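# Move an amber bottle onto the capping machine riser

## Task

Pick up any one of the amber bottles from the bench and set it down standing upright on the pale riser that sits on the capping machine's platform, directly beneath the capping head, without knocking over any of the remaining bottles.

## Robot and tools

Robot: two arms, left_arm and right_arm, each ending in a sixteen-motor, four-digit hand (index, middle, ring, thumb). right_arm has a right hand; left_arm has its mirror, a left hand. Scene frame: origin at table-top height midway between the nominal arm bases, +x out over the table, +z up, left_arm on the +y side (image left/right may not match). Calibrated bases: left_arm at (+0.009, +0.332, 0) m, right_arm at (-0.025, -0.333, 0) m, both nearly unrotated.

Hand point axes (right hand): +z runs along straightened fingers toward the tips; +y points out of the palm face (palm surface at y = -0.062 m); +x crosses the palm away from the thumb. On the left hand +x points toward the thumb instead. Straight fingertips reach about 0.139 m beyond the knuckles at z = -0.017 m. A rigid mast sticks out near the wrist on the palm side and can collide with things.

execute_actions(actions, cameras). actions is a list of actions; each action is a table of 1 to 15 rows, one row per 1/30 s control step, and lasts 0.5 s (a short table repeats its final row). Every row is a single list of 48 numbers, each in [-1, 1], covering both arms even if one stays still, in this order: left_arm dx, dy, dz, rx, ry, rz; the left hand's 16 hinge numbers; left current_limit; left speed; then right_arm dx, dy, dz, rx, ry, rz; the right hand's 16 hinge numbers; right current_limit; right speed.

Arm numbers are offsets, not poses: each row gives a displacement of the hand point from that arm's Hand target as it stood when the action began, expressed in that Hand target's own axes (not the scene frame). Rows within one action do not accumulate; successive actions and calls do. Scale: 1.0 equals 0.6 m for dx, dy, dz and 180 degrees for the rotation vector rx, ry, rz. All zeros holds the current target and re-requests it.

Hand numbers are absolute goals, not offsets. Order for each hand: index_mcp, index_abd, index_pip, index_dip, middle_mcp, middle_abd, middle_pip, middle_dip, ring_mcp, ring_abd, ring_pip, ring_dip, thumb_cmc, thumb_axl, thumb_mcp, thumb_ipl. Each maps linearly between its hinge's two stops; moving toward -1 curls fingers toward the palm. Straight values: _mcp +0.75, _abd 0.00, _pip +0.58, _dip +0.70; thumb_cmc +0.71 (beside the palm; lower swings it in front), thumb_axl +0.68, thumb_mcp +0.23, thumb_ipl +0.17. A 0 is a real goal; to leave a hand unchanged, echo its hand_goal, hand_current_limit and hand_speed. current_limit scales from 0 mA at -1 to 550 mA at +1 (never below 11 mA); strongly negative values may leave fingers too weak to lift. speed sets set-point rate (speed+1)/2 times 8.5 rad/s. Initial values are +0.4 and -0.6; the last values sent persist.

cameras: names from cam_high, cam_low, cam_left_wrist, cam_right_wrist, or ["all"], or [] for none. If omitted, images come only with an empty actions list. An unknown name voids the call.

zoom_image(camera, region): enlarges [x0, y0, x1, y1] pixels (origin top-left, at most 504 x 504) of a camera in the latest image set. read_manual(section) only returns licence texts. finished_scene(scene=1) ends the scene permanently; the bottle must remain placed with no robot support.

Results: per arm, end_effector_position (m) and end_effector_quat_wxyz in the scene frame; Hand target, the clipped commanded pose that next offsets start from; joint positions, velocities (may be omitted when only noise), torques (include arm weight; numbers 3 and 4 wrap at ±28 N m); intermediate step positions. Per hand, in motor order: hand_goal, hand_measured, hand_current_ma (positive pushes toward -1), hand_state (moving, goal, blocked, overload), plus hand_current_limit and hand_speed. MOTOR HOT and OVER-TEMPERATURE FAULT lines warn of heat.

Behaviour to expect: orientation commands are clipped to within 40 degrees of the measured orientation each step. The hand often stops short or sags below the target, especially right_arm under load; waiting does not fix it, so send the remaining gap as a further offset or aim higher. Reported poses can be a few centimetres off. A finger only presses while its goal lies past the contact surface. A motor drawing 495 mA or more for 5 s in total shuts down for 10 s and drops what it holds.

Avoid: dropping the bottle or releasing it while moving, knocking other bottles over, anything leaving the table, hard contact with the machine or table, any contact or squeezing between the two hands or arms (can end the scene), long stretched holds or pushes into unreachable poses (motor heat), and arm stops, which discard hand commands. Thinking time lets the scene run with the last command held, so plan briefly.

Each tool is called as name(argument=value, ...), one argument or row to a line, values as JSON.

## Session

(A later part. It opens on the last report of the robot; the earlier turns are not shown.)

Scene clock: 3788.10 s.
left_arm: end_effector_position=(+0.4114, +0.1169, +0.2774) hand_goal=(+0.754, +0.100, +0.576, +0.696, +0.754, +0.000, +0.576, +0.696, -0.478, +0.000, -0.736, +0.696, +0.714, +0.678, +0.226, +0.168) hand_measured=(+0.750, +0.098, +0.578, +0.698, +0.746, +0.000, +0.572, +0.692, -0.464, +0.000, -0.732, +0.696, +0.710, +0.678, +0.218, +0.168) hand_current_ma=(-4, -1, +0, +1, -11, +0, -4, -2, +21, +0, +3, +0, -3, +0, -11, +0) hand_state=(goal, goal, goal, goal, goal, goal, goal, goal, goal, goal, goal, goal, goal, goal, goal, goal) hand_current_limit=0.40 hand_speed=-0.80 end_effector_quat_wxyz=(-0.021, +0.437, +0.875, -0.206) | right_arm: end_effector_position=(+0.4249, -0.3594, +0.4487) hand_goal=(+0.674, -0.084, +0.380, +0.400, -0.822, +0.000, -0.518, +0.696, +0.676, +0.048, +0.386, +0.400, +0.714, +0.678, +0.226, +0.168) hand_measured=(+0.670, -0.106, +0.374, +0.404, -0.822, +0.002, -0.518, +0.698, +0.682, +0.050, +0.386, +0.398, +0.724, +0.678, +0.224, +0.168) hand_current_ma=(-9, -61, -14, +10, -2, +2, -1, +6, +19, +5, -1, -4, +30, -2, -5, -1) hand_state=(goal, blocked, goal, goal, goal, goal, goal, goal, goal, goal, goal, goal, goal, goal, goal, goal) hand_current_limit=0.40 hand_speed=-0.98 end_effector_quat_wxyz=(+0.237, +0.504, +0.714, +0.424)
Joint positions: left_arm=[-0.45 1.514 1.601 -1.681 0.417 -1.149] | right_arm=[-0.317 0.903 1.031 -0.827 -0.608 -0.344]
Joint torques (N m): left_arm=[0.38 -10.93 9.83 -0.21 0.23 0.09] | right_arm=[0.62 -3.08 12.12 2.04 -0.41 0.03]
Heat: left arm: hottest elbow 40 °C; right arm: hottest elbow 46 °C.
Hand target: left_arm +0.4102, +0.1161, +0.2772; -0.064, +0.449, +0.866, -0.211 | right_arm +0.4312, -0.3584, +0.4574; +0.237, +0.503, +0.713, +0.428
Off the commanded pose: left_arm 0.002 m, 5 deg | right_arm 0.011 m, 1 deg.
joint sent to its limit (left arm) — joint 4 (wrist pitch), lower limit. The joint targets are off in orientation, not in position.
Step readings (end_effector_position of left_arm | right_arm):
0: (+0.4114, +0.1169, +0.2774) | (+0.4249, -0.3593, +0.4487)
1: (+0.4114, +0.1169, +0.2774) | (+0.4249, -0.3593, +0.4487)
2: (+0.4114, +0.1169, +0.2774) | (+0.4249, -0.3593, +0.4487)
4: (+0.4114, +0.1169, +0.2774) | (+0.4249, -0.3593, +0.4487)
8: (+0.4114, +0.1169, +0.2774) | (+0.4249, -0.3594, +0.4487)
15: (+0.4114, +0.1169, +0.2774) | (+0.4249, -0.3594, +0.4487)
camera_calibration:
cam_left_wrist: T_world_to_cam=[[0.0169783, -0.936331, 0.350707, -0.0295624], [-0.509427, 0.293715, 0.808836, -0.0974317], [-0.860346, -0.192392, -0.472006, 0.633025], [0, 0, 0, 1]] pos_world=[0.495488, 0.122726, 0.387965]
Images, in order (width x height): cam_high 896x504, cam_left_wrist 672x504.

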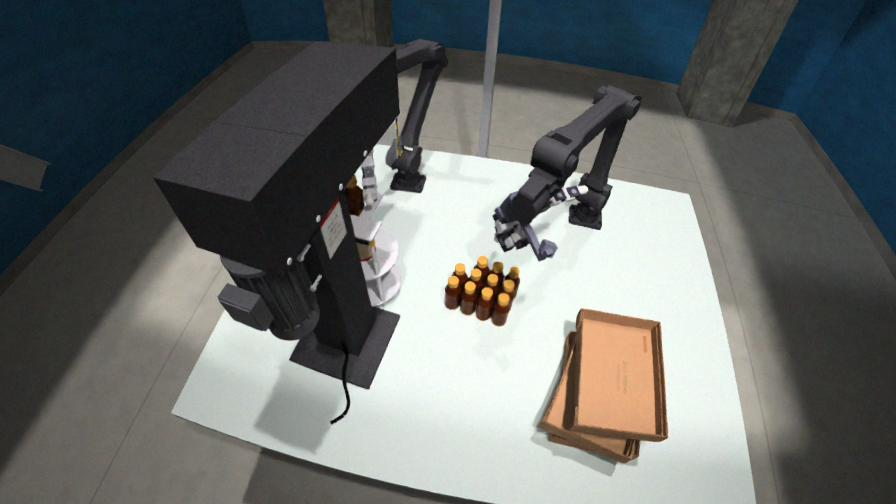

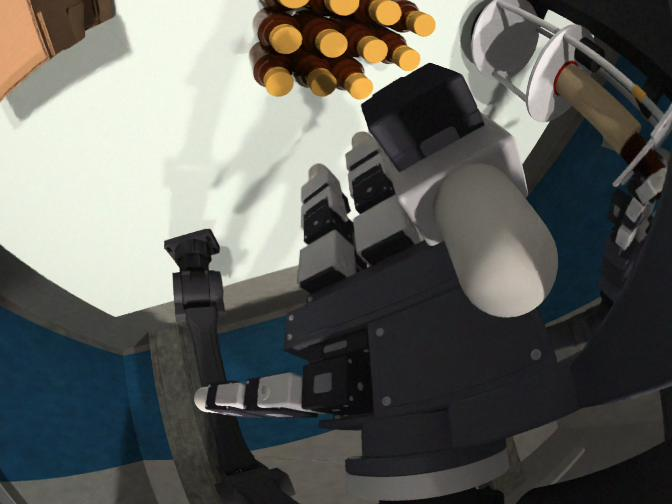

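zoom_image(
  camera="cam_left_wrist",
  region=[615, 115, 651, 165],
)

execute_actions(
  actions=[
    [[0,0,0,0,0,0,0.754,0.1,0.576,0.696,0.754,0.0,0.576,0.696,-0.479,0,-0.737,0.696,0.714,0.678,0.226,0.168,0.4,-0.8,0,0,0,0,0,0,0.674,-0.07,0.38,0.40,-0.822,0.0,-0.518,0.696,0.676,0.03,0.386,0.40,0.714,0.678,0.226,0.168,0.4,-0.98]],
  ],
  cameras=["cam_left_wrist","cam_high","cam_right_wrist"],
)

zoom_image(
  camera="cam_left_wrist",
  region=[615, 115, 651, 165],
)

zoom_image(
  camera="cam_high",
  region=[338, 172, 386, 228],
)

zoom_image(
  camera="cam_right_wrist",
  region=[210, 50, 430, 250],
)

Scaled by 10.080 from the camera's 672x504 image, which has a finer 960x720 frame.

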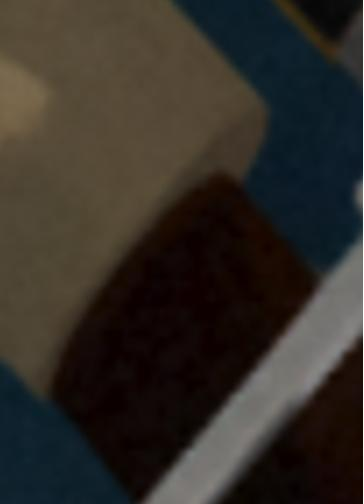

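Scene clock: 3793.93 s.
left_arm: end_effector_position=(+0.4114, +0.1169, +0.2774) hand_goal=(+0.754, +0.100, +0.576, +0.696, +0.754, +0.000, +0.576, +0.696, -0.478, +0.000, -0.736, +0.696, +0.714, +0.678, +0.226, +0.168) hand_measured=(+0.750, +0.098, +0.578, +0.698, +0.746, +0.000, +0.572, +0.692, -0.464, +0.000, -0.732, +0.696, +0.710, +0.678, +0.218, +0.168) hand_current_ma=(-4, -1, +0, +1, -11, +0, -4, -2, +21, +0, +3, +0, -3, +0, -11, +0) hand_state=(goal, goal, goal, goal, goal, goal, goal, goal, goal, goal, goal, goal, goal, goal, goal, goal) hand_current_limit=0.40 hand_speed=-0.80 end_effector_quat_wxyz=(-0.021, +0.437, +0.875, -0.206) | right_arm: end_effector_position=(+0.4249, -0.3594, +0.4487) hand_goal=(+0.674, -0.070, +0.380, +0.400, -0.822, +0.000, -0.518, +0.696, +0.676, +0.030, +0.386, +0.400, +0.714, +0.678, +0.226, +0.168) hand_measured=(+0.670, -0.104, +0.374, +0.404, -0.822, +0.002, -0.518, +0.698, +0.682, +0.034, +0.386, +0.398, +0.724, +0.678, +0.224, +0.168) hand_current_ma=(-9, -104, -14, +10, -2, +2, -1, +6, +19, +8, -1, -4, +30, -2, -5, -1) hand_state=(goal, blocked, goal, goal, goal, goal, goal, goal, goal, goal, goal, goal, goal, goal, goal, goal) hand_current_limit=0.40 hand_speed=-0.98 end_effector_quat_wxyz=(+0.237, +0.504, +0.714, +0.424)
Joint positions: left_arm=[-0.45 1.514 1.601 -1.681 0.417 -1.149] | right_arm=[-0.317 0.903 1.031 -0.827 -0.608 -0.344]
Joint torques (N m): left_arm=[0.26 -10.93 9.83 -0.27 0.25 0.1] | right_arm=[0.56 -3.08 12.15 2.07 -0.41 0.02]
Heat: left arm: hottest elbow 40 °C; right arm: hottest elbow 46 °C.
Hand target: left_arm +0.4102, +0.1161, +0.2772; -0.064, +0.449, +0.866, -0.211 | right_arm +0.4312, -0.3584, +0.4574; +0.237, +0.503, +0.713, +0.428
Off the commanded pose: left_arm 0.002 m, 5 deg | right_arm 0.011 m, 1 deg.
joint sent to its limit (left arm) — joint 4 (wrist pitch), lower limit. The joint targets are off in orientation, not in position.
Step readings (end_effector_position of left_arm | right_arm):
0: (+0.4114, +0.1169, +0.2774) | (+0.4249, -0.3594, +0.4487)
1: (+0.4114, +0.1169, +0.2774) | (+0.4249, -0.3594, +0.4487)
2: (+0.4114, +0.1169, +0.2774) | (+0.4249, -0.3594, +0.4487)
4: (+0.4114, +0.1169, +0.2774) | (+0.4249, -0.3594, +0.4487)
8: (+0.4114, +0.1169, +0.2774) | (+0.4249, -0.3594, +0.4487)
15: (+0.4114, +0.1169, +0.2774) | (+0.4249, -0.3594, +0.4487)
camera_calibration:
cam_left_wrist: T_world_to_cam=[[0.0169783, -0.936331, 0.350707, -0.0295624], [-0.509427, 0.293715, 0.808836, -0.0974317], [-0.860346, -0.192392, -0.472006, 0.633025], [0, 0, 0, 1]] pos_world=[0.495488, 0.122726, 0.387965]
cam_right_wrist: T_world_to_cam=[[0.636811, -0.590599, 0.495646, -0.670793], [-0.640251, -0.763239, -0.0868541, -0.00846647], [0.429592, -0.262028, -0.864171, 0.231581], [0, 0, 0, 1]] pos_world=[0.322263, -0.341951, 0.531866]
Images, in order (width x height): cam_high 896x504, cam_left_wrist 672x504, cam_right_wrist 672x504.

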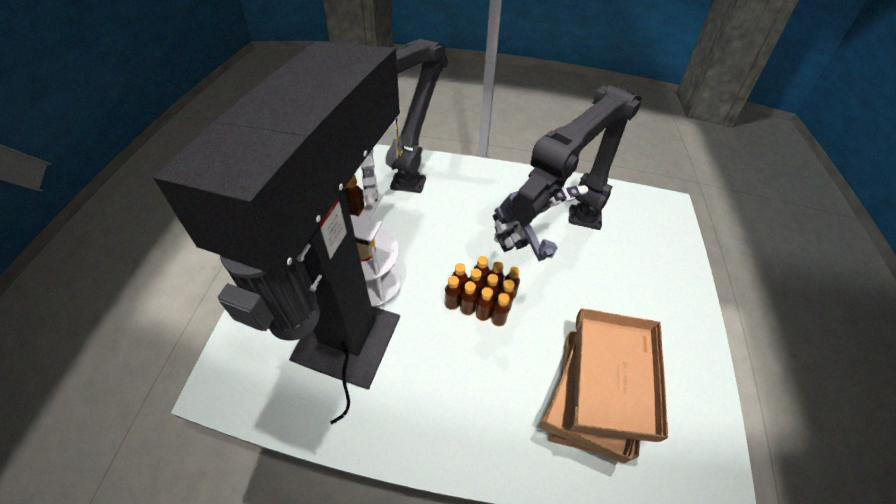

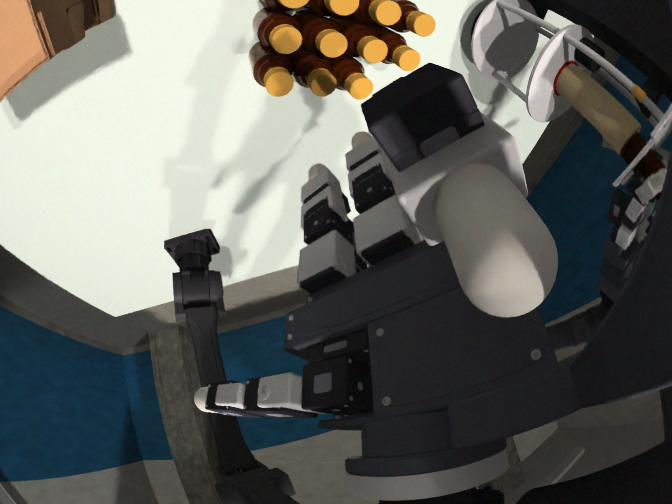

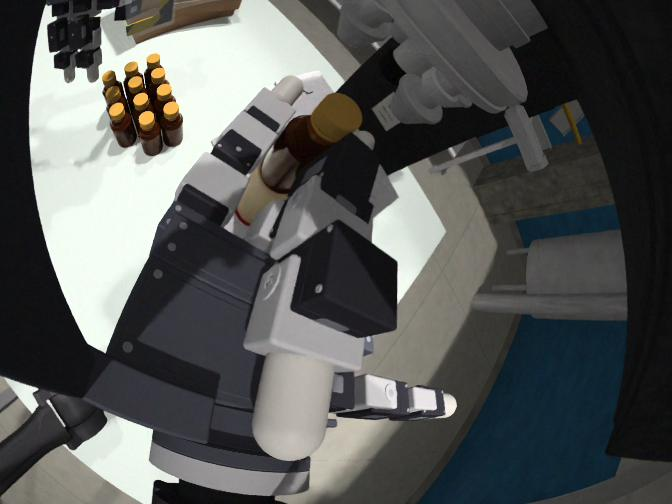

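Scaled by 10.080 from the camera's 672x504 image, which has a finer 960x720 frame.

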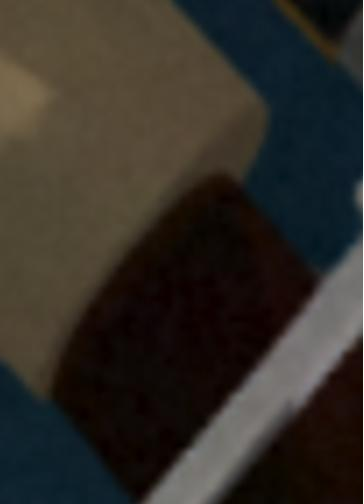

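Scaled by 9.000 from the camera's 896x504 image, which has a finer 1280x720 frame.

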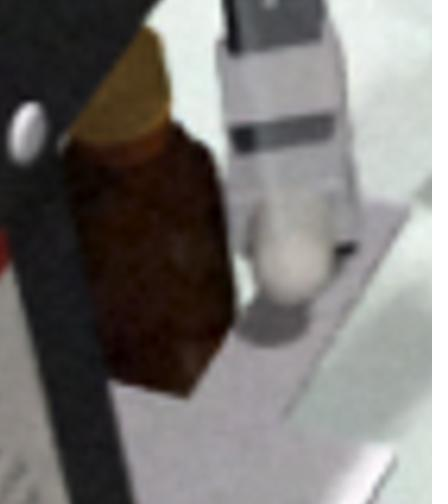

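Scaled by 2.291 from the camera's 672x504 image, which has a finer 960x720 frame.

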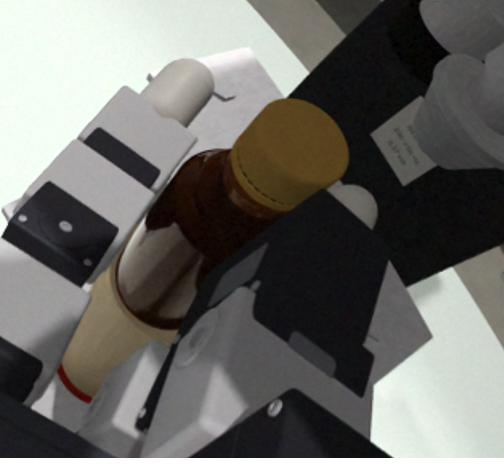

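execute_actions(
  actions=[
    [[0,0,0,0,0,0,0.754,0.1,0.576,0.696,0.754,0.0,0.576,0.696,-0.479,0,-0.737,0.696,0.714,0.678,0.226,0.168,0.4,-0.8,0,0,0,0,0,0,0.674,-0.05,0.38,0.40,-0.822,0.0,-0.518,0.696,0.676,0.01,0.386,0.40,0.714,0.678,0.226,0.168,0.4,-0.98]],
  ],
  cameras=["cam_left_wrist","cam_high","cam_right_wrist"],
)

zoom_image(
  camera="cam_left_wrist",
  region=[612, 110, 672, 200],
)

zoom_image(
  camera="cam_right_wrist",
  region=[210, 50, 430, 250],
)

Scene clock: 3801.20 s.
left_arm: end_effector_position=(+0.4114, +0.1169, +0.2774) hand_goal=(+0.754, +0.100, +0.576, +0.696, +0.754, +0.000, +0.576, +0.696, -0.478, +0.000, -0.736, +0.696, +0.714, +0.678, +0.226, +0.168) hand_measured=(+0.750, +0.098, +0.578, +0.698, +0.746, +0.000, +0.572, +0.692, -0.464, +0.000, -0.732, +0.696, +0.710, +0.678, +0.218, +0.168) hand_current_ma=(-4, -1, +0, +1, -11, +0, -4, -2, +21, +0, +3, +0, -3, +0, -11, +0) hand_state=(goal, goal, goal, goal, goal, goal, goal, goal, goal, goal, goal, goal, goal, goal, goal, goal) hand_current_limit=0.40 hand_speed=-0.80 end_effector_quat_wxyz=(-0.021, +0.437, +0.875, -0.206) | right_arm: end_effector_position=(+0.4249, -0.3594, +0.4487) hand_goal=(+0.674, -0.050, +0.380, +0.400, -0.822, +0.000, -0.518, +0.696, +0.676, +0.010, +0.386, +0.400, +0.714, +0.678, +0.226, +0.168) hand_measured=(+0.670, -0.084, +0.374, +0.404, -0.822, +0.002, -0.518, +0.698, +0.682, +0.014, +0.386, +0.398, +0.724, +0.678, +0.224, +0.168) hand_current_ma=(-9, -99, -18, +10, -2, +2, -1, +6, +19, +8, -1, -4, +30, -2, -5, -1) hand_state=(goal, blocked, goal, goal, goal, goal, goal, goal, goal, goal, goal, goal, goal, goal, goal, goal) hand_current_limit=0.40 hand_speed=-0.98 end_effector_quat_wxyz=(+0.237, +0.504, +0.714, +0.424)
Joint positions: left_arm=[-0.45 1.514 1.601 -1.681 0.417 -1.149] | right_arm=[-0.317 0.903 1.031 -0.827 -0.608 -0.344]
Joint torques (N m): left_arm=[0.21 -10.93 9.78 -0.29 0.26 0.11] | right_arm=[0.62 -3.02 12.11 2.03 -0.41 0.03]
Heat: left arm: hottest elbow 40 °C; right arm: hottest elbow 46 °C.
Hand target: left_arm +0.4102, +0.1161, +0.2772; -0.064, +0.449, +0.866, -0.211 | right_arm +0.4312, -0.3584, +0.4574; +0.237, +0.503, +0.713, +0.428
Off the commanded pose: left_arm 0.002 m, 5 deg | right_arm 0.011 m, 1 deg.
joint sent to its limit (left arm) — joint 4 (wrist pitch), lower limit. The joint targets are off in orientation, not in position.
Step readings (end_effector_position of left_arm | right_arm):
0: (+0.4114, +0.1169, +0.2774) | (+0.4249, -0.3594, +0.4487)
1: (+0.4114, +0.1169, +0.2774) | (+0.4249, -0.3594, +0.4487)
2: (+0.4114, +0.1169, +0.2774) | (+0.4249, -0.3594, +0.4487)
4: (+0.4114, +0.1169, +0.2774) | (+0.4249, -0.3594, +0.4487)
8: (+0.4114, +0.1169, +0.2774) | (+0.4249, -0.3594, +0.4487)
15: (+0.4114, +0.1169, +0.2774) | (+0.4249, -0.3594, +0.4487)
camera_calibration:
cam_left_wrist: T_world_to_cam=[[0.0169783, -0.936331, 0.350707, -0.0295624], [-0.509427, 0.293715, 0.808836, -0.0974317], [-0.860346, -0.192392, -0.472006, 0.633025], [0, 0, 0, 1]] pos_world=[0.495488, 0.122726, 0.387965]
cam_right_wrist: T_world_to_cam=[[0.636811, -0.590599, 0.495646, -0.670793], [-0.640251, -0.763239, -0.0868541, -0.00846647], [0.429592, -0.262028, -0.864171, 0.231581], [0, 0, 0, 1]] pos_world=[0.322263, -0.341951, 0.531866]
Images, in order (width x height): cam_high 896x504, cam_left_wrist 672x504, cam_right_wrist 672x504.

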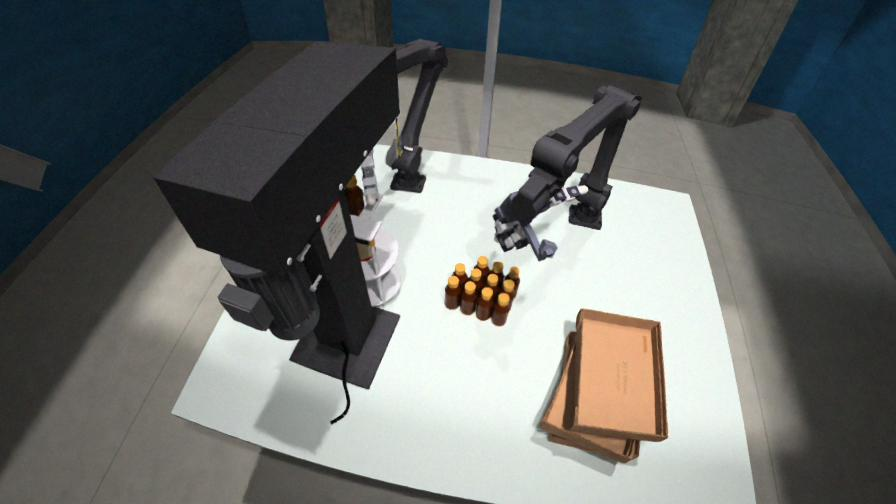

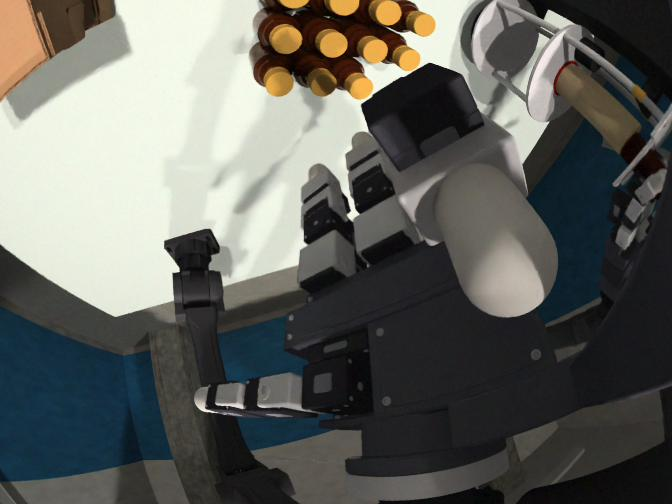

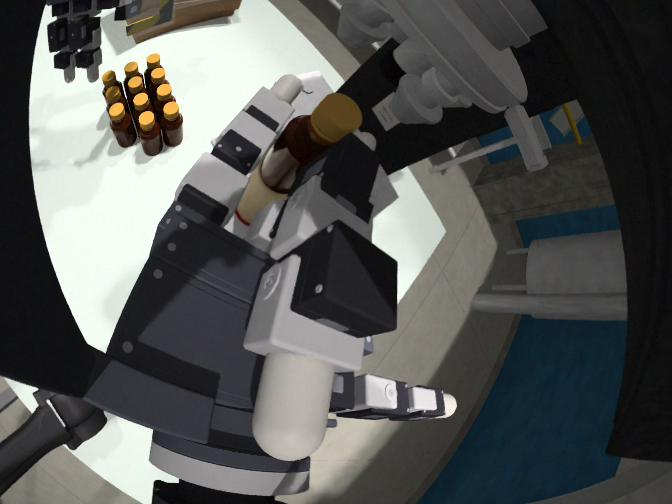

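Scaled by 5.600 from the camera's 672x504 image, which has a finer 960x720 frame.

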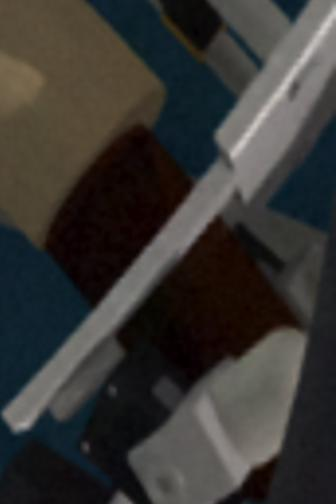

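Scaled by 2.291 from the camera's 672x504 image, which has a finer 960x720 frame.

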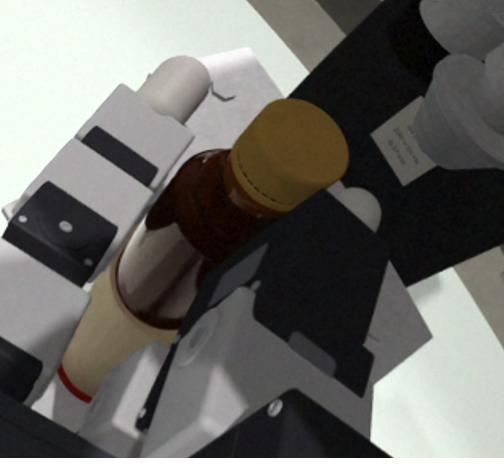

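execute_actions(
  actions=[
    [[0,0,0,0,0,0,0.754,0.1,0.576,0.696,0.754,0.0,0.576,0.696,-0.479,0,-0.737,0.696,0.714,0.678,0.226,0.168,0.4,-0.8,0,0,0,0,0,0,0.674,-0.01,0.38,0.40,-0.822,0.0,-0.518,0.696,0.676,-0.03,0.386,0.40,0.714,0.678,0.226,0.168,0.4,-0.97]],
  ],
  cameras=["cam_left_wrist","cam_high","cam_right_wrist"],
)

zoom_image(
  camera="cam_left_wrist",
  region=[612, 110, 672, 200],
)

zoom_image(
  camera="cam_right_wrist",
  region=[210, 50, 430, 250],
)

zoom_image(
  camera="cam_high",
  region=[338, 172, 386, 228],
)

Scene clock: 3813.50 s.
left_arm: end_effector_position=(+0.4114, +0.1169, +0.2774) hand_goal=(+0.754, +0.100, +0.576, +0.696, +0.754, +0.000, +0.576, +0.696, -0.478, +0.000, -0.736, +0.696, +0.714, +0.678, +0.226, +0.168) hand_measured=(+0.750, +0.098, +0.578, +0.698, +0.746, +0.000, +0.572, +0.692, -0.464, +0.000, -0.732, +0.696, +0.710, +0.678, +0.218, +0.168) hand_current_ma=(-4, -1, +0, +1, -11, +0, -4, -2, +21, +0, +3, +0, -3, +0, -11, +0) hand_state=(goal, goal, goal, goal, goal, goal, goal, goal, goal, goal, goal, goal, goal, goal, goal, goal) hand_current_limit=0.40 hand_speed=-0.80 end_effector_quat_wxyz=(-0.021, +0.437, +0.875, -0.206) | right_arm: end_effector_position=(+0.4249, -0.3594, +0.4487) hand_goal=(+0.674, -0.010, +0.380, +0.400, -0.822, +0.000, -0.518, +0.696, +0.676, -0.030, +0.386, +0.400, +0.714, +0.678, +0.226, +0.168) hand_measured=(+0.670, -0.046, +0.372, +0.404, -0.822, +0.002, -0.518, +0.698, +0.682, -0.026, +0.386, +0.398, +0.724, +0.678, +0.224, +0.168) hand_current_ma=(-10, -105, -22, +10, -2, +2, -1, +6, +19, +9, -1, -4, +30, -2, -5, -1) hand_state=(goal, blocked, goal, goal, goal, goal, goal, goal, goal, goal, goal, goal, goal, goal, goal, goal) hand_current_limit=0.40 hand_speed=-0.97 end_effector_quat_wxyz=(+0.237, +0.504, +0.714, +0.424)
Joint positions: left_arm=[-0.45 1.514 1.601 -1.681 0.417 -1.149] | right_arm=[-0.317 0.903 1.031 -0.827 -0.608 -0.344]
Joint torques (N m): left_arm=[0.38 -11.16 9.76 -0.06 0.25 0.08] | right_arm=[0.67 -3.19 12.14 2.06 -0.41 0.03]
Heat: left arm: hottest elbow 40 °C; right arm: hottest elbow 46 °C.
Hand target: left_arm +0.4102, +0.1161, +0.2772; -0.064, +0.449, +0.866, -0.211 | right_arm +0.4312, -0.3584, +0.4574; +0.237, +0.503, +0.713, +0.428
Off the commanded pose: left_arm 0.002 m, 5 deg | right_arm 0.011 m, 1 deg.
joint sent to its limit (left arm) — joint 4 (wrist pitch), lower limit. The joint targets are off in orientation, not in position.
Step readings (end_effector_position of left_arm | right_arm):
0: (+0.4114, +0.1169, +0.2774) | (+0.4249, -0.3594, +0.4487)
1: (+0.4114, +0.1169, +0.2774) | (+0.4249, -0.3594, +0.4487)
2: (+0.4114, +0.1169, +0.2774) | (+0.4249, -0.3594, +0.4487)
4: (+0.4114, +0.1169, +0.2774) | (+0.4249, -0.3594, +0.4487)
8: (+0.4114, +0.1169, +0.2774) | (+0.4249, -0.3594, +0.4487)
15: (+0.4114, +0.1169, +0.2774) | (+0.4249, -0.3594, +0.4487)
camera_calibration:
cam_left_wrist: T_world_to_cam=[[0.0169783, -0.936331, 0.350707, -0.0295624], [-0.509427, 0.293715, 0.808836, -0.0974317], [-0.860346, -0.192392, -0.472006, 0.633025], [0, 0, 0, 1]] pos_world=[0.495488, 0.122726, 0.387965]
cam_right_wrist: T_world_to_cam=[[0.636811, -0.590599, 0.495646, -0.670793], [-0.640251, -0.763239, -0.0868541, -0.00846647], [0.429592, -0.262028, -0.864171, 0.231581], [0, 0, 0, 1]] pos_world=[0.322263, -0.341951, 0.531866]
Images, in order (width x height): cam_high 896x504, cam_left_wrist 672x504, cam_right_wrist 672x504.

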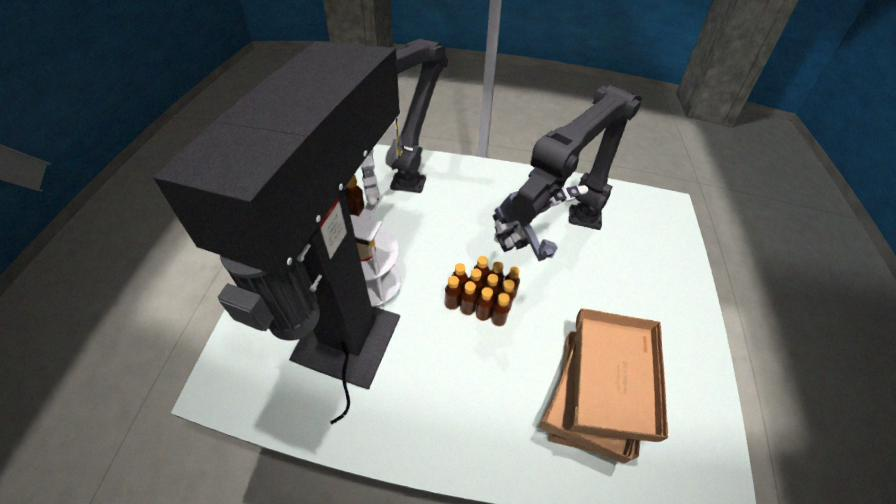

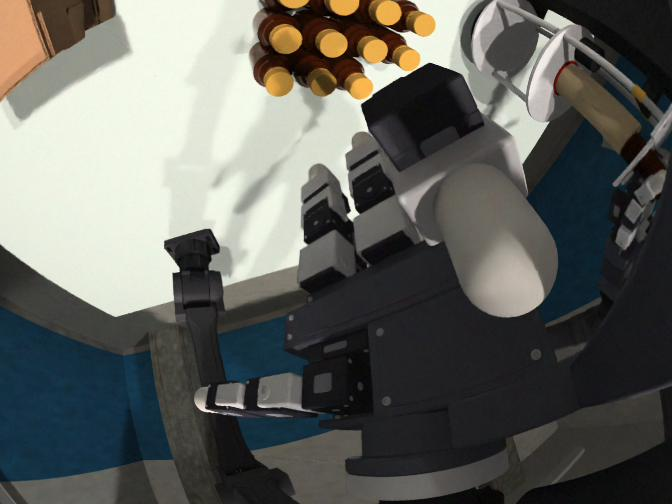

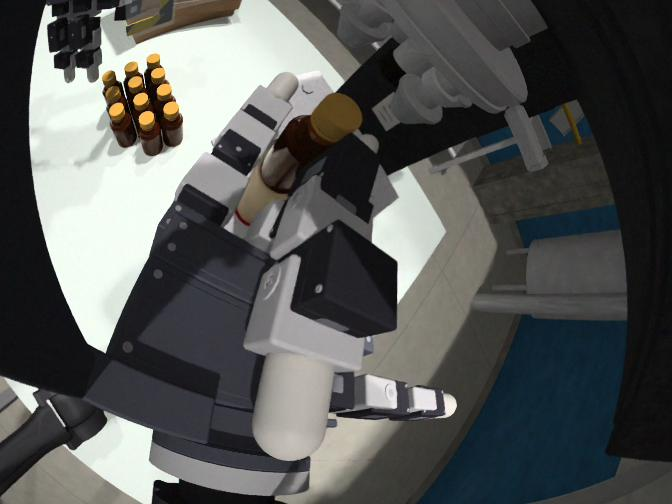

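Scaled by 5.600 from the camera's 672x504 image, which has a finer 960x720 frame.

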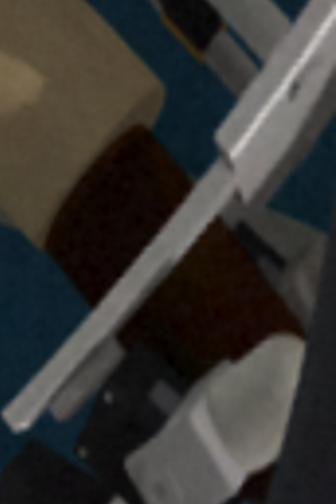

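Scaled by 2.291 from the camera's 672x504 image, which has a finer 960x720 frame.

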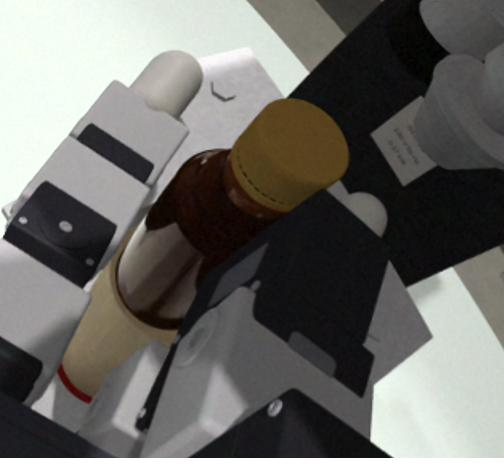

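Scaled by 9.000 from the camera's 896x504 image, which has a finer 1280x720 frame.

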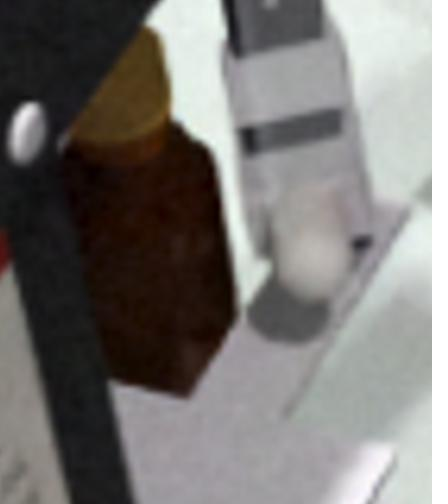

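zoom_image(
  camera="cam_right_wrist",
  region=[225, 80, 375, 230],
)

zoom_image(
  camera="cam_left_wrist",
  region=[615, 115, 671, 195],
)

Scaled by 3.360 from the camera's 672x504 image, which has a finer 960x720 frame.

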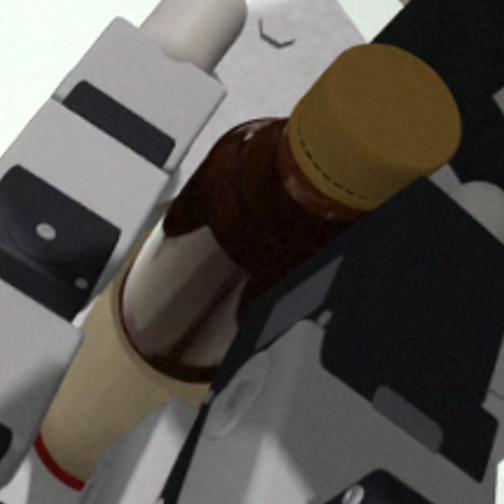

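Scaled by 6.300 from the camera's 672x504 image, which has a finer 960x720 frame.

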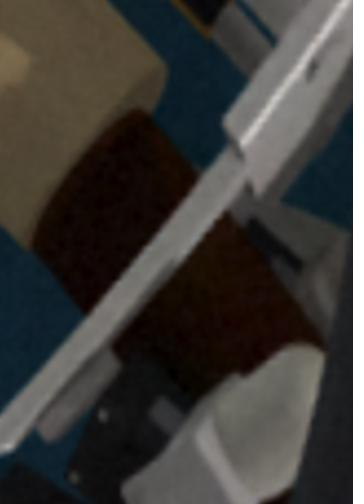

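execute_actions(
  actions=[
    [[0,0,0,0,0,0,0.754,0.1,0.576,0.696,0.754,0.0,0.576,0.696,-0.479,0,-0.737,0.696,0.714,0.678,0.226,0.168,0.4,-0.8,0,0,0,0,0,0,0.674,0.18,0.38,0.40,-0.822,0.0,-0.518,0.696,0.676,-0.18,0.386,0.40,0.714,0.678,0.226,0.168,0.4,-0.95]],
    [[0,0,0,0,0,0,0.754,0.1,0.576,0.696,0.754,0.0,0.576,0.696,-0.479,0,-0.737,0.696,0.714,0.678,0.226,0.168,0.4,-0.8,0,0,0,0,0,0,0.674,0.18,0.38,0.40,-0.822,0.0,-0.518,0.696,0.676,-0.18,0.386,0.40,0.714,0.678,0.226,0.168,0.4,-0.95]],
  ],
  cameras=["cam_left_wrist","cam_high","cam_right_wrist"],
)

zoom_image(
  camera="cam_left_wrist",
  region=[612, 110, 672, 200],
)

zoom_image(
  camera="cam_right_wrist",
  region=[225, 60, 395, 230],
)

zoom_image(
  camera="cam_high",
  region=[338, 172, 386, 228],
)

Scene clock: 3874.70 s.
left_arm: end_effector_position=(+0.4114, +0.1169, +0.2774) hand_goal=(+0.754, +0.100, +0.576, +0.696, +0.754, +0.000, +0.576, +0.696, -0.478, +0.000, -0.736, +0.696, +0.714, +0.678, +0.226, +0.168) hand_measured=(+0.750, +0.098, +0.578, +0.698, +0.746, +0.000, +0.572, +0.692, -0.464, +0.000, -0.732, +0.696, +0.710, +0.678, +0.218, +0.168) hand_current_ma=(-4, -1, +0, +1, -11, +0, -4, -2, +21, +0, +3, +0, -3, +0, -11, +0) hand_state=(goal, goal, goal, goal, goal, goal, goal, goal, goal, goal, goal, goal, goal, goal, goal, goal) hand_current_limit=0.40 hand_speed=-0.80 end_effector_quat_wxyz=(-0.021, +0.437, +0.875, -0.206) | right_arm: end_effector_position=(+0.4249, -0.3594, +0.4487) hand_goal=(+0.674, +0.180, +0.380, +0.400, -0.822, +0.000, -0.518, +0.696, +0.676, -0.180, +0.386, +0.400, +0.714, +0.678, +0.226, +0.168) hand_measured=(+0.670, +0.164, +0.372, +0.404, -0.822, +0.002, -0.518, +0.698, +0.682, -0.176, +0.386, +0.398, +0.724, +0.678, +0.224, +0.168) hand_current_ma=(-9, -41, -24, +10, -2, +2, -1, +6, +19, +10, -1, -4, +30, -2, -5, -1) hand_state=(goal, goal, goal, goal, goal, goal, goal, goal, goal, goal, goal, goal, goal, goal, goal, goal) hand_current_limit=0.40 hand_speed=-0.95 end_effector_quat_wxyz=(+0.237, +0.504, +0.714, +0.424)
Joint positions: left_arm=[-0.45 1.514 1.601 -1.681 0.417 -1.149] | right_arm=[-0.317 0.903 1.031 -0.827 -0.608 -0.344]
Joint torques (N m): left_arm=[0.79 -11.05 9.72 -0.24 0.23 0.07] | right_arm=[0.62 -2.96 12.14 2.03 -0.4 0.03]
Heat: left arm: hottest elbow 40 °C; right arm: hottest elbow 46 °C.
Hand target: left_arm +0.4102, +0.1161, +0.2772; -0.064, +0.449, +0.866, -0.211 | right_arm +0.4312, -0.3584, +0.4574; +0.237, +0.503, +0.713, +0.428
Off the commanded pose: left_arm 0.002 m, 5 deg | right_arm 0.011 m, 1 deg.
joint sent to its limit (left arm) — joint 4 (wrist pitch), lower limit. The joint targets are off in orientation, not in position.
Step readings (end_effector_position of left_arm | right_arm):
0: (+0.4114, +0.1169, +0.2774) | (+0.4249, -0.3594, +0.4487)
1: (+0.4114, +0.1169, +0.2774) | (+0.4249, -0.3594, +0.4487)
2: (+0.4114, +0.1169, +0.2774) | (+0.4249, -0.3594, +0.4487)
4: (+0.4114, +0.1169, +0.2774) | (+0.4249, -0.3594, +0.4487)
8: (+0.4114, +0.1169, +0.2774) | (+0.4249, -0.3594, +0.4487)
15: (+0.4114, +0.1169, +0.2774) | (+0.4249, -0.3594, +0.4487)
16: (+0.4114, +0.1169, +0.2774) | (+0.4249, -0.3594, +0.4487)
17: (+0.4114, +0.1169, +0.2774) | (+0.4249, -0.3594, +0.4487)
19: (+0.4114, +0.1169, +0.2774) | (+0.4249, -0.3594, +0.4487)
23: (+0.4114, +0.1169, +0.2774) | (+0.4249, -0.3594, +0.4487)
30: (+0.4114, +0.1169, +0.2774) | (+0.4249, -0.3594, +0.4487)
camera_calibration:
cam_left_wrist: T_world_to_cam=[[0.0169783, -0.936331, 0.350707, -0.0295624], [-0.509427, 0.293715, 0.808836, -0.0974317], [-0.860346, -0.192392, -0.472006, 0.633025], [0, 0, 0, 1]] pos_world=[0.495488, 0.122726, 0.387965]
cam_right_wrist: T_world_to_cam=[[0.636811, -0.590599, 0.495646, -0.670793], [-0.640251, -0.763239, -0.0868541, -0.00846647], [0.429592, -0.262028, -0.864171, 0.231581], [0, 0, 0, 1]] pos_world=[0.322263, -0.341951, 0.531866]
Images, in order (width x height): cam_high 896x504, cam_left_wrist 672x504, cam_right_wrist 672x504.

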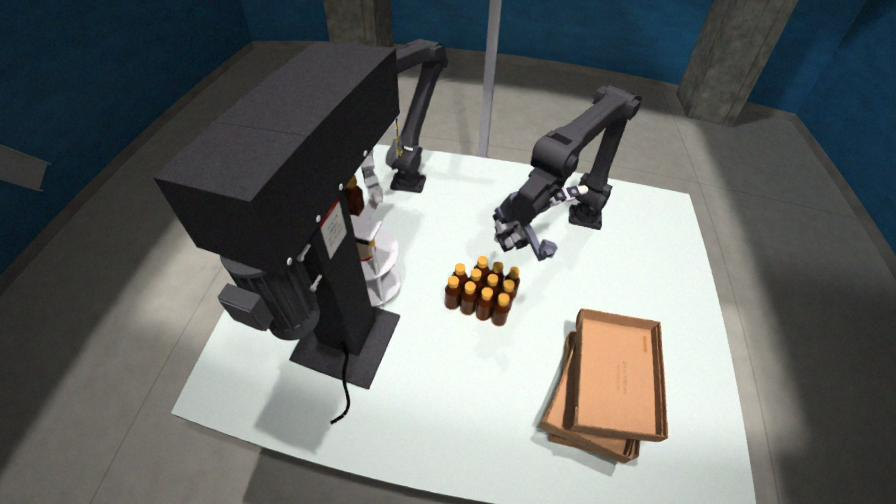

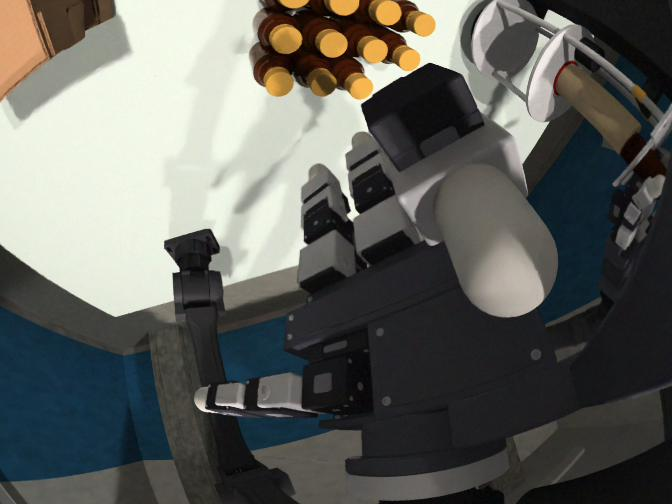

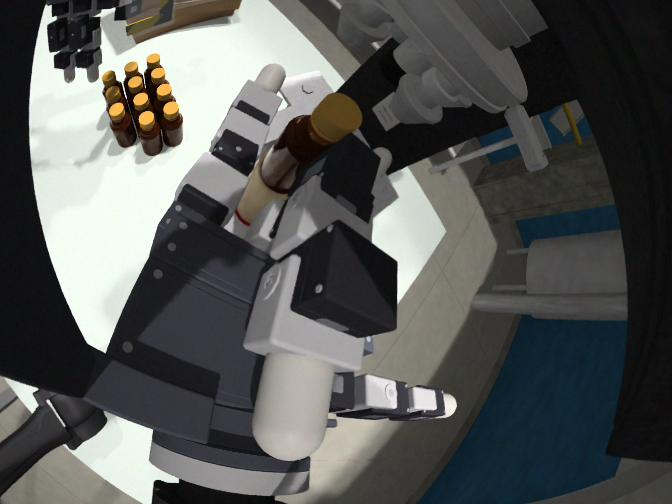

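Scaled by 5.600 from the camera's 672x504 image, which has a finer 960x720 frame.

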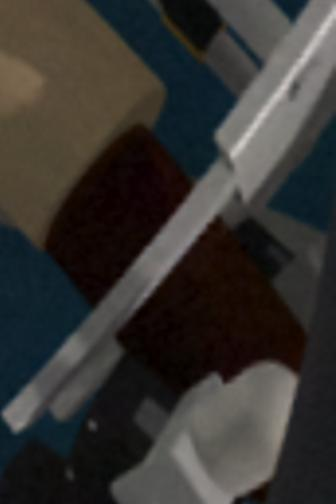

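Scaled by 2.965 from the camera's 672x504 image, which has a finer 960x720 frame.

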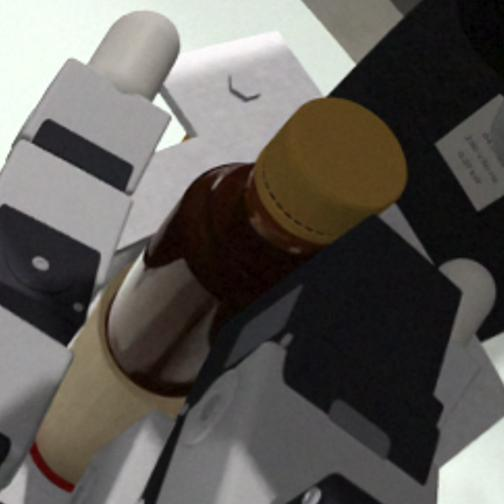

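Scaled by 9.000 from the camera's 896x504 image, which has a finer 1280x720 frame.

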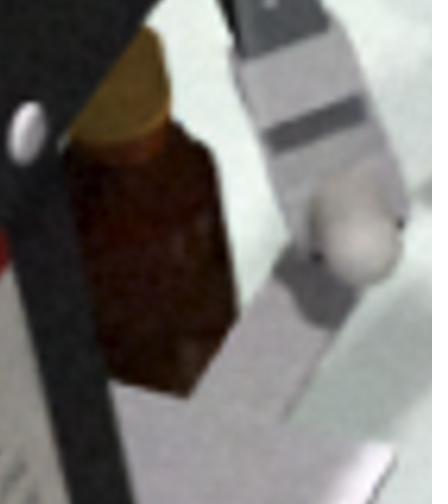

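execute_actions(
  actions=[
    [[0,0,0,0,0,0,0.754,0.1,0.576,0.696,0.754,0.0,0.576,0.696,-0.479,0,-0.737,0.696,0.714,0.678,0.226,0.168,0.4,-0.8,0,0.001,-0.006,0,0,0,0.674,0.18,0.38,0.40,-0.822,0.0,-0.518,0.696,0.676,-0.18,0.386,0.40,0.714,0.678,0.226,0.168,0.4,-0.95],[0,0,0,0,0,0,0.754,0.1,0.576,0.696,0.754,0.0,0.576,0.696,-0.479,0,-0.737,0.696,0.714,0.678,0.226,0.168,0.4,-0.8,0,0.002,-0.012,0,0,0,0.674,0.18,0.38,0.40,-0.822,0.0,-0.518,0.696,0.676,-0.18,0.386,0.40,0.714,0.678,0.226,0.168,0.4,-0.95],[0,0,0,0,0,0,0.754,0.1,0.576,0.696,0.754,0.0,0.576,0.696,-0.479,0,-0.737,0.696,0.714,0.678,0.226,0.168,0.4,-0.8,0,0.003,-0.018,0,0,0,0.674,0.18,0.38,0.40,-0.822,0.0,-0.518,0.696,0.676,-0.18,0.386,0.40,0.714,0.678,0.226,0.168,0.4,-0.95],[0,0,0,0,0,0,0.754,0.1,0.576,0.696,0.754,0.0,0.576,0.696,-0.479,0,-0.737,0.696,0.714,0.678,0.226,0.168,0.4,-0.8,0,0.004,-0.024,0,0,0,0.674,0.18,0.38,0.40,-0.822,0.0,-0.518,0.696,0.676,-0.18,0.386,0.40,0.714,0.678,0.226,0.168,0.4,-0.95],[0,0,0,0,0,0,0.754,0.1,0.576,0.696,0.754,0.0,0.576,0.696,-0.479,0,-0.737,0.696,0.714,0.678,0.226,0.168,0.4,-0.8,0,0.005,-0.030,0,0,0,0.674,0.18,0.38,0.40,-0.822,0.0,-0.518,0.696,0.676,-0.18,0.386,0.40,0.714,0.678,0.226,0.168,0.4,-0.95],[0,0,0,0,0,0,0.754,0.1,0.576,0.696,0.754,0.0,0.576,0.696,-0.479,0,-0.737,0.696,0.714,0.678,0.226,0.168,0.4,-0.8,0,0.006,-0.036,0,0,0,0.674,0.18,0.38,0.40,-0.822,0.0,-0.518,0.696,0.676,-0.18,0.386,0.40,0.714,0.678,0.226,0.168,0.4,-0.95],[0,0,0,0,0,0,0.754,0.1,0.576,0.696,0.754,0.0,0.576,0.696,-0.479,0,-0.737,0.696,0.714,0.678,0.226,0.168,0.4,-0.8,0,0.006,-0.040,0,0,0,0.674,0.18,0.38,0.40,-0.822,0.0,-0.518,0.696,0.676,-0.18,0.386,0.40,0.714,0.678,0.226,0.168,0.4,-0.95]],
  ],
  cameras=["cam_left_wrist","cam_high","cam_right_wrist"],
)

zoom_image(
  camera="cam_left_wrist",
  region=[612, 110, 672, 200],
)

zoom_image(
  camera="cam_right_wrist",
  region=[225, 60, 395, 230],
)

zoom_image(
  camera="cam_high",
  region=[338, 172, 386, 228],
)

Scene clock: 3887.57 s.
left_arm: end_effector_position=(+0.4114, +0.1169, +0.2774) hand_goal=(+0.754, +0.100, +0.576, +0.696, +0.754, +0.000, +0.576, +0.696, -0.478, +0.000, -0.736, +0.696, +0.714, +0.678, +0.226, +0.168) hand_measured=(+0.750, +0.098, +0.578, +0.698, +0.746, +0.000, +0.572, +0.692, -0.464, +0.000, -0.732, +0.696, +0.710, +0.678, +0.218, +0.168) hand_current_ma=(-4, -1, +0, +1, -11, +0, -4, -2, +21, +0, +3, +0, -3, +0, -11, +0) hand_state=(goal, goal, goal, goal, goal, goal, goal, goal, goal, goal, goal, goal, goal, goal, goal, goal) hand_current_limit=0.40 hand_speed=-0.80 end_effector_quat_wxyz=(-0.021, +0.437, +0.875, -0.206) | right_arm: end_effector_position=(+0.4184, -0.3649, +0.4471) hand_goal=(+0.674, +0.180, +0.380, +0.400, -0.822, +0.000, -0.518, +0.696, +0.676, -0.180, +0.386, +0.400, +0.714, +0.678, +0.226, +0.168) hand_measured=(+0.650, +0.178, +0.370, +0.404, -0.822, +0.002, -0.518, +0.698, +0.682, -0.176, +0.386, +0.398, +0.724, +0.678, +0.224, +0.168) hand_current_ma=(-88, -3, -31, +10, -2, +2, -1, +6, +19, +10, -1, -4, +30, -2, -5, -1) hand_state=(blocked, goal, goal, goal, goal, goal, goal, goal, goal, goal, goal, goal, goal, goal, goal, goal) hand_current_limit=0.40 hand_speed=-0.95 end_effector_quat_wxyz=(+0.222, +0.509, +0.714, +0.426)
Joint positions: left_arm=[-0.45 1.514 1.601 -1.681 0.417 -1.149] | right_arm=[-0.348 0.901 1.039 -0.876 -0.645 -0.361]
Joint torques (N m): left_arm=[0.67 -10.34 9.73 -0.2 0.26 0.09] | right_arm=[-0.56 -4.84 13.89 0.79 -0.39 -0.16]
Heat: left arm: hottest elbow 40 °C; right arm: hottest elbow 46 °C.
Hand target: left_arm +0.4102, +0.1161, +0.2772; -0.064, +0.449, +0.866, -0.211 | right_arm +0.4147, -0.3668, +0.4728; +0.237, +0.503, +0.713, +0.428
Off the commanded pose: left_arm 0.002 m, 5 deg | right_arm 0.026 m, 2 deg.
joint sent to its limit (left arm) — joint 4 (wrist pitch), lower limit. The joint targets are off in orientation, not in position.
Step readings (end_effector_position of left_arm | right_arm):
0: (+0.4114, +0.1169, +0.2774) | (+0.4249, -0.3594, +0.4487)
1: (+0.4114, +0.1169, +0.2774) | (+0.4249, -0.3594, +0.4487)
2: (+0.4114, +0.1169, +0.2774) | (+0.4249, -0.3594, +0.4487)
4: (+0.4114, +0.1169, +0.2774) | (+0.4248, -0.3593, +0.4488)
8: (+0.4114, +0.1169, +0.2774) | (+0.4228, -0.3617, +0.4476)
15: (+0.4114, +0.1169, +0.2774) | (+0.4191, -0.3650, +0.4472)
camera_calibration:
cam_left_wrist: T_world_to_cam=[[0.0169783, -0.936331, 0.350707, -0.0295624], [-0.509427, 0.293715, 0.808836, -0.0974317], [-0.860346, -0.192392, -0.472006, 0.633025], [0, 0, 0, 1]] pos_world=[0.495488, 0.122726, 0.387965]
cam_right_wrist: T_world_to_cam=[[0.651227, -0.597545, 0.467807, -0.66527], [-0.638013, -0.764883, -0.0888419, -0.0176333], [0.410905, -0.240611, -0.879354, 0.253972], [0, 0, 0, 1]] pos_world=[0.317633, -0.349908, 0.532983]
Images, in order (width x height): cam_high 896x504, cam_left_wrist 672x504, cam_right_wrist 672x504.

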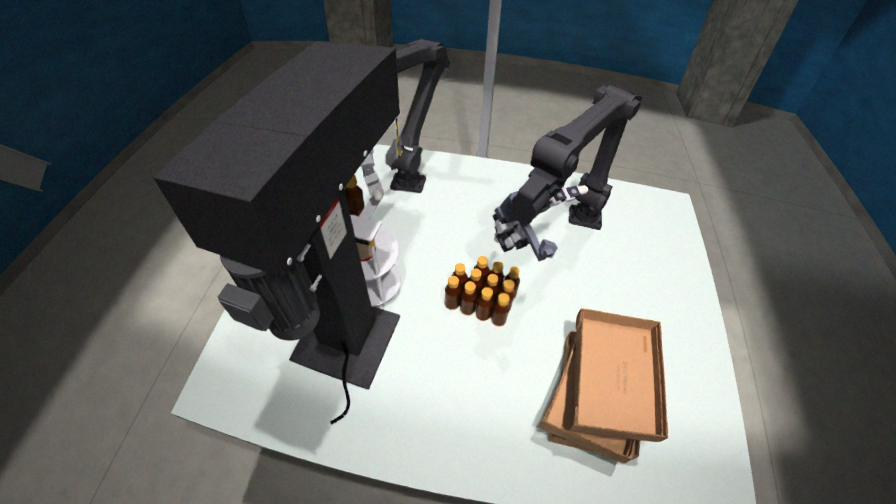

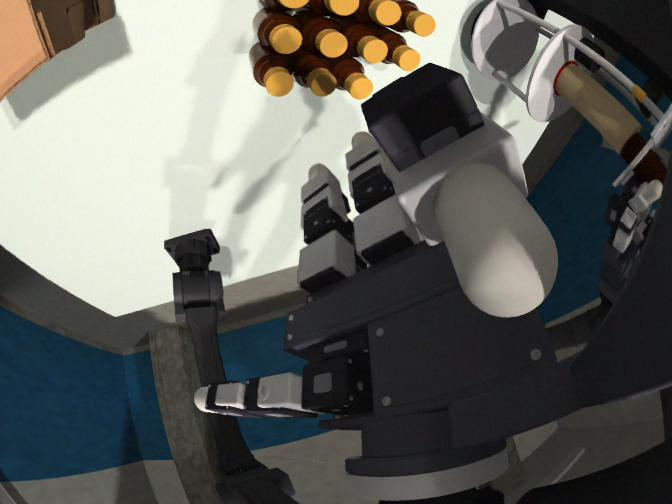

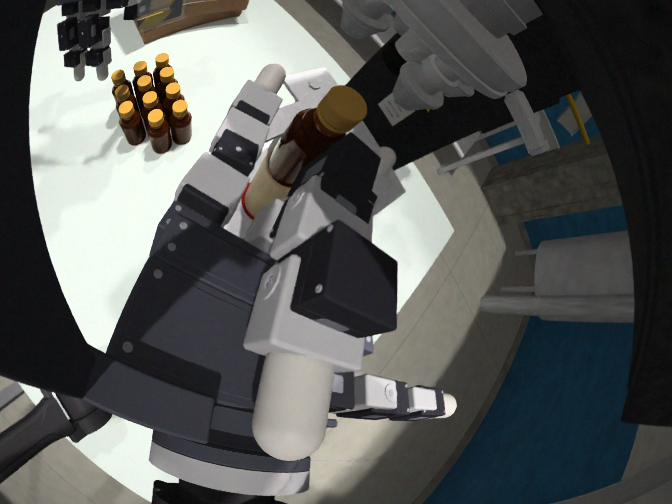

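Scaled by 5.600 from the camera's 672x504 image, which has a finer 960x720 frame.

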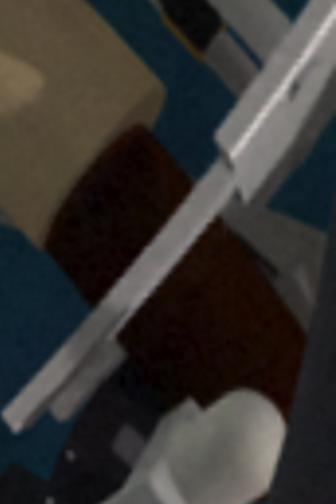

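Scaled by 2.965 from the camera's 672x504 image, which has a finer 960x720 frame.

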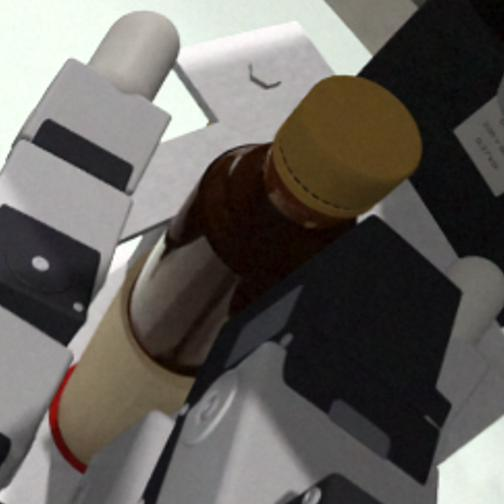

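Scaled by 9.000 from the camera's 896x504 image, which has a finer 1280x720 frame.

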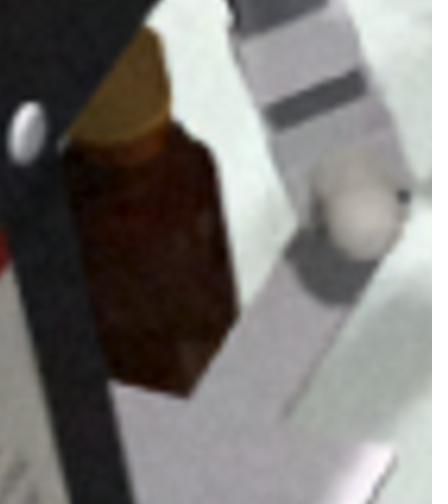

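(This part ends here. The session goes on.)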